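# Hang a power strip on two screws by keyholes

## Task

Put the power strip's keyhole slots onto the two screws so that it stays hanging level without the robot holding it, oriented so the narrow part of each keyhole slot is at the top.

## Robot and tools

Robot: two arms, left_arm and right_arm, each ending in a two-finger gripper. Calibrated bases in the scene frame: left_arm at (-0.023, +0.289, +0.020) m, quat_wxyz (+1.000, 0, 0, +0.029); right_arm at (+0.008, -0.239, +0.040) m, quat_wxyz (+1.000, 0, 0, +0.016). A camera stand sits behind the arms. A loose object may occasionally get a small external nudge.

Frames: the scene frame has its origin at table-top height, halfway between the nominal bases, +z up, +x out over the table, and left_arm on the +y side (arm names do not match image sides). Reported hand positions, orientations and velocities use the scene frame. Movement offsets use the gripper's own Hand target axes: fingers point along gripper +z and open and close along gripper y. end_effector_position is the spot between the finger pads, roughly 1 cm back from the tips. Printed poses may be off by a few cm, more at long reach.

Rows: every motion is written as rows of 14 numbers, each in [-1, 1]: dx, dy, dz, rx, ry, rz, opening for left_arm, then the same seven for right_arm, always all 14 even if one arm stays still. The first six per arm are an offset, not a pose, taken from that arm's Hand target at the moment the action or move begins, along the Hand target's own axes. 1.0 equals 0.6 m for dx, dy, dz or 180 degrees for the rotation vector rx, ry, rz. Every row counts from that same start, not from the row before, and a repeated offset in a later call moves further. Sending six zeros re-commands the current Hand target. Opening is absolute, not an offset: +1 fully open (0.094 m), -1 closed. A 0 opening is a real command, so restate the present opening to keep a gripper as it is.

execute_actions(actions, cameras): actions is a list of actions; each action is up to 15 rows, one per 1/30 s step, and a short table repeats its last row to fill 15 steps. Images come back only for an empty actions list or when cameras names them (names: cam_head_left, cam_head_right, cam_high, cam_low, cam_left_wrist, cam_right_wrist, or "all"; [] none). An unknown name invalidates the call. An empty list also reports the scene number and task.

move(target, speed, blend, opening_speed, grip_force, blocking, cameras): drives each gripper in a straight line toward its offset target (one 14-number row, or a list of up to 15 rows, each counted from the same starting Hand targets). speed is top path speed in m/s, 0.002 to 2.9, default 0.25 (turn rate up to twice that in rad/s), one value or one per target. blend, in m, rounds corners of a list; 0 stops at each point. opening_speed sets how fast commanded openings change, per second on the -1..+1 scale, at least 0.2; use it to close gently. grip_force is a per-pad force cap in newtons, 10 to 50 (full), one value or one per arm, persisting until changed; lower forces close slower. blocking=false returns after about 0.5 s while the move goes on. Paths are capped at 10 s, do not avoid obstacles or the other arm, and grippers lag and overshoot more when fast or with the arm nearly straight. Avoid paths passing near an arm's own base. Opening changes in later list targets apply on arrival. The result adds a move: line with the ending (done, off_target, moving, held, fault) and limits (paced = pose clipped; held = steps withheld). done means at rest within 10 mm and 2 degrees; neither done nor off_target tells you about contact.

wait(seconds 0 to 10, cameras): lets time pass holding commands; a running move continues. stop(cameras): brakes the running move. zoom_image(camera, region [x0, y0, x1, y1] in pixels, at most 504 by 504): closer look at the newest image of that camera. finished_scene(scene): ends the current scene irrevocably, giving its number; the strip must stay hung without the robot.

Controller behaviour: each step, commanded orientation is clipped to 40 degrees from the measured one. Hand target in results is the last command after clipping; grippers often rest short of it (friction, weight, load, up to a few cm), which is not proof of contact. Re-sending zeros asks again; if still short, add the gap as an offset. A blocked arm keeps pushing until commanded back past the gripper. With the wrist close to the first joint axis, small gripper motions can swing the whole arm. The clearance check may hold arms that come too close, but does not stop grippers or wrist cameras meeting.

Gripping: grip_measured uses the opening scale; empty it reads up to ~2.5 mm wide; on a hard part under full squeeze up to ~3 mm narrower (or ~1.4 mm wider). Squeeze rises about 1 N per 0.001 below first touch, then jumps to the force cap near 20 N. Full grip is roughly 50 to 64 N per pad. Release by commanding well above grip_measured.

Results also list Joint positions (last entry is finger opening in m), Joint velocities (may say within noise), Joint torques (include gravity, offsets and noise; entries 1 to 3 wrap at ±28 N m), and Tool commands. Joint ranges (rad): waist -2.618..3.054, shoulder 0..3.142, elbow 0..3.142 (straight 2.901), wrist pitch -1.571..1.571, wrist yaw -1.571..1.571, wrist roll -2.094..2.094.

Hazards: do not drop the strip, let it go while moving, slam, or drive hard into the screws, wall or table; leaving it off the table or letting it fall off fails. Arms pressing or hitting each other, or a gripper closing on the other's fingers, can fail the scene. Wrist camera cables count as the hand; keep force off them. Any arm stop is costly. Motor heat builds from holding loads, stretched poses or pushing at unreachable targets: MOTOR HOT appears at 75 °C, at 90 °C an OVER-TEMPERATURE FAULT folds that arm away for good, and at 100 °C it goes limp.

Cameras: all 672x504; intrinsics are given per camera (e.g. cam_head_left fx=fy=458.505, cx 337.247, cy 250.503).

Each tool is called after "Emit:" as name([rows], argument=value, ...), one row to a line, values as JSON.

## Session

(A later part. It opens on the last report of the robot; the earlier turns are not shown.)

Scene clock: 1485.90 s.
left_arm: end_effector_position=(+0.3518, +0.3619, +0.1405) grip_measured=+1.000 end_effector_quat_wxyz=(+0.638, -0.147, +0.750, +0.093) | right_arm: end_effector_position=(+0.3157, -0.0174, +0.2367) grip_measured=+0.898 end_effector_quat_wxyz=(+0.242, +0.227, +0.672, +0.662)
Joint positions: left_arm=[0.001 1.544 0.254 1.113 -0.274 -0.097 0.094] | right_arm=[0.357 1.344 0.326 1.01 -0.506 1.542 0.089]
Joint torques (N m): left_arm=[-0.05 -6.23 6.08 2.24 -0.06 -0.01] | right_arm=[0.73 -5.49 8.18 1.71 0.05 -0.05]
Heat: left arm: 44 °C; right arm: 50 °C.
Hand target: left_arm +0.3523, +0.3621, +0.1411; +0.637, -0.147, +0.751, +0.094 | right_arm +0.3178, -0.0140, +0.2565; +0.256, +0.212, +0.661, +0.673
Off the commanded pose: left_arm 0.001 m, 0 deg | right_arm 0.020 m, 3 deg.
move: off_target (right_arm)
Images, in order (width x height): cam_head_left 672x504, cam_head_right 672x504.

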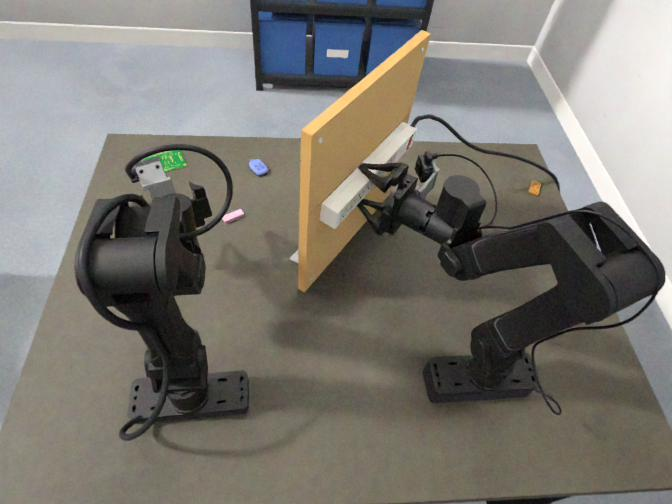

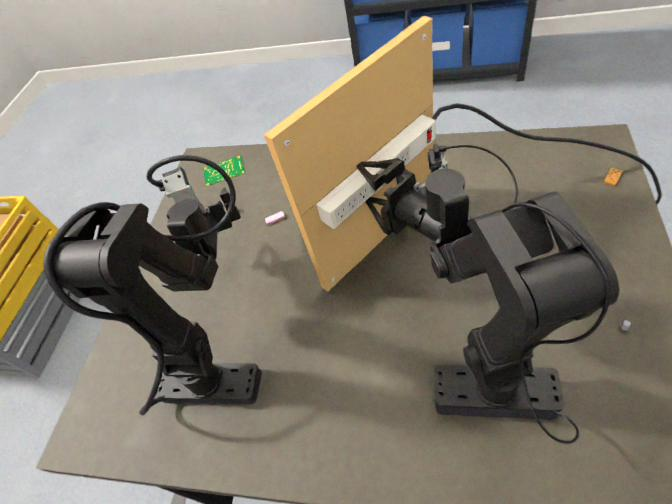

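Clear both sides. Retreat straight back.

Emit:
move([
  [0,0,0,0,0,0,1,0,0,-0.06,0,0,0,0.9],
  [0,0,0,0,0,0,1,0,0,-0.2,0,0,0,0.9],
], speed=[0.05,0.1], blend=0.02, cameras=["all"])

Emit:
zoom_image(camera="cam_head_left", region=[300, 90, 450, 240])

Emit:
zoom_image(camera="cam_head_right", region=[300, 80, 450, 230])

Scene clock: 1491.87 s.
left_arm: end_effector_position=(+0.3518, +0.3619, +0.1405) grip_measured=+1.000 end_effector_quat_wxyz=(+0.638, -0.147, +0.750, +0.093) | right_arm: end_effector_position=(+0.2448, -0.1069, +0.2530) grip_measured=+0.898 end_effector_quat_wxyz=(+0.250, +0.217, +0.660, +0.674)
Joint positions: left_arm=[0.001 1.544 0.254 1.113 -0.274 -0.097 0.094] | right_arm=[-0.111 0.69 0.11 0.642 -0.976 1.584 0.089]
Joint torques (N m): left_arm=[-0.03 -6.2 6.06 2.23 -0.07 -0.01] | right_arm=[-0.57 -0.68 6.32 1.48 -0.1 -0.11]
Heat: left arm: 44 °C; right arm: 51 °C.
Hand target: left_arm +0.3523, +0.3621, +0.1411; +0.637, -0.147, +0.751, +0.094 | right_arm +0.2430, -0.1077, +0.2522; +0.256, +0.212, +0.661, +0.673
Off the commanded pose: left_arm 0.001 m, 0 deg | right_arm 0.002 m, 1 deg.
move: done; blend cut to 0.0177 m at target 1

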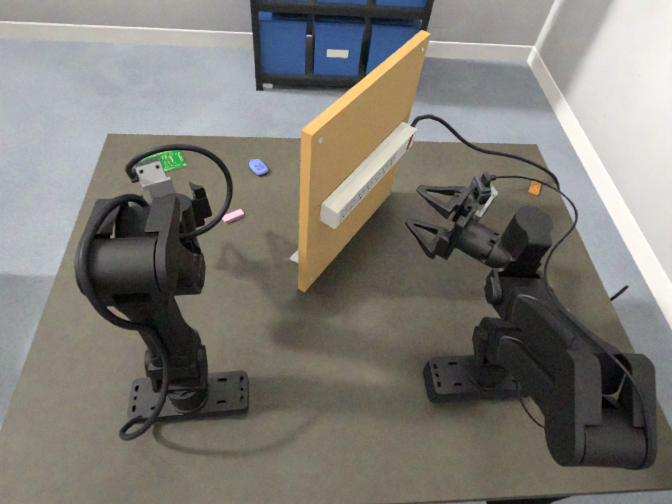

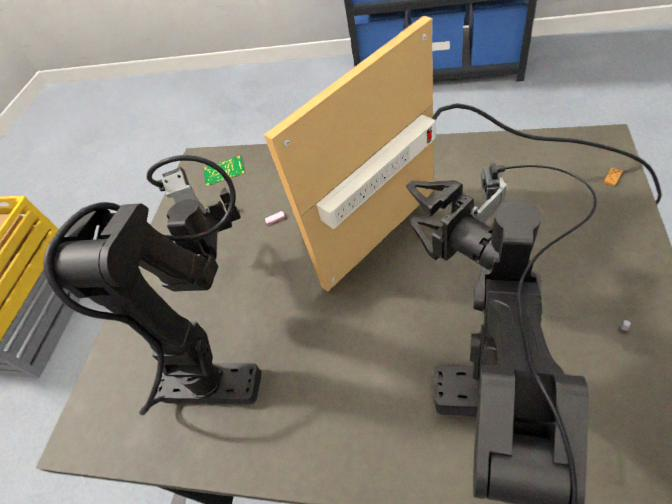

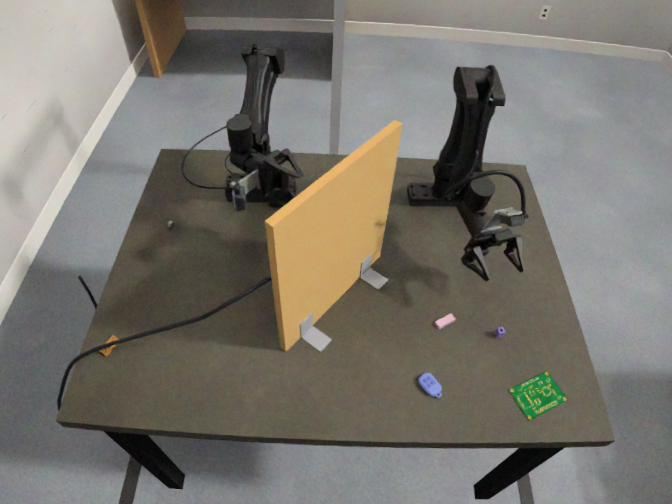

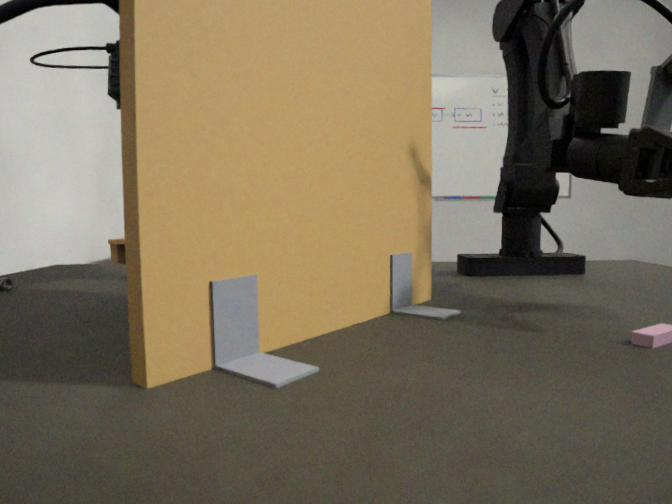

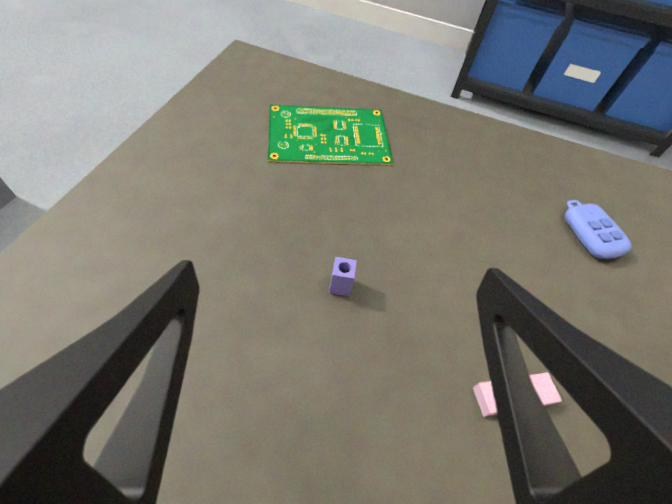

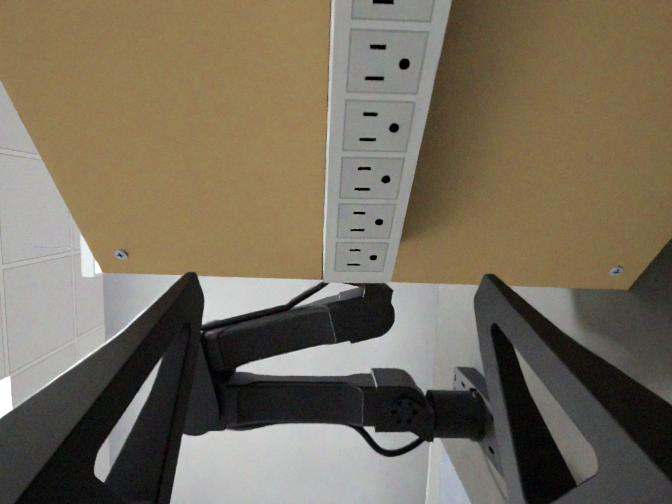

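Scaled by 3.360.

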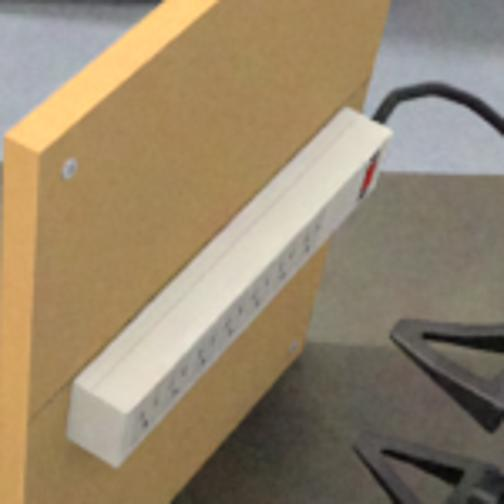

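Scaled by 3.360.

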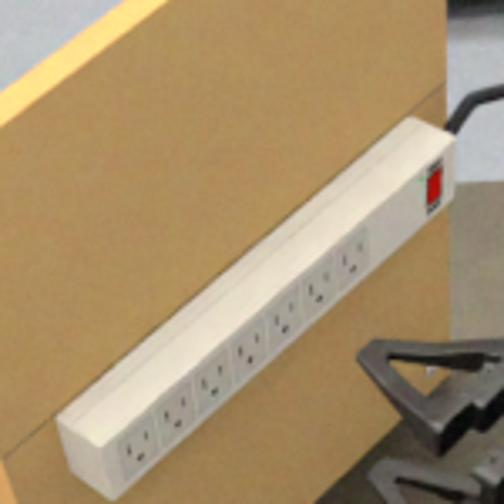

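Emit:
zoom_image(camera="cam_head_left", region=[375, 105, 435, 165])

Emit:
zoom_image(camera="cam_head_left", region=[310, 170, 370, 230])

Emit:
zoom_image(camera="cam_head_right", region=[385, 95, 445, 155])

Emit:
zoom_image(camera="cam_head_right", region=[305, 160, 365, 220])

Scaled by 8.400.

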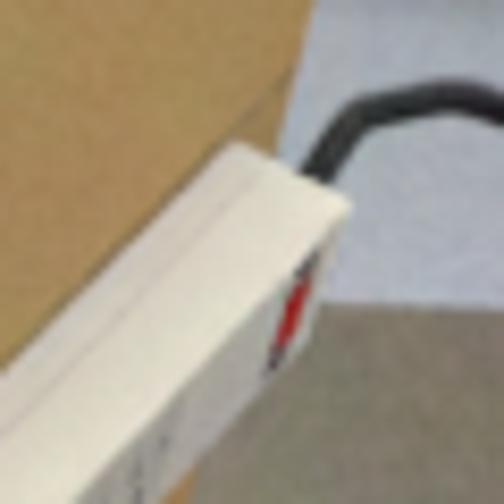

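Scaled by 8.400.

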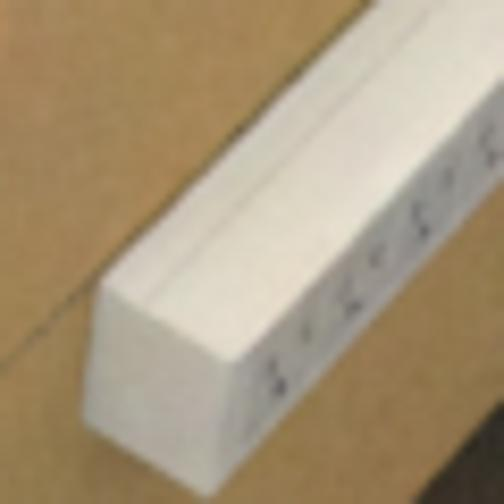

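Scaled by 8.400.

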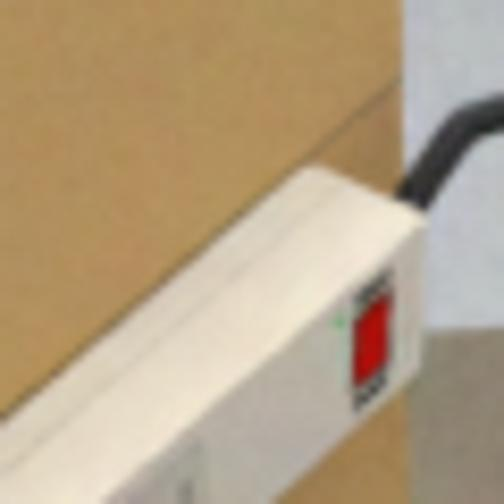

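Scaled by 8.400.

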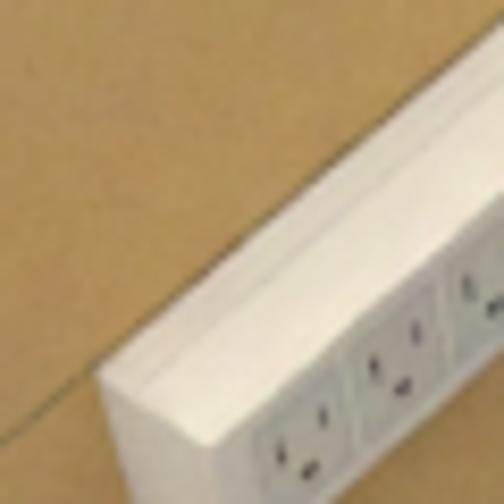

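Emit:
finished_scene(scene=2)

The scene is finished: the task was done.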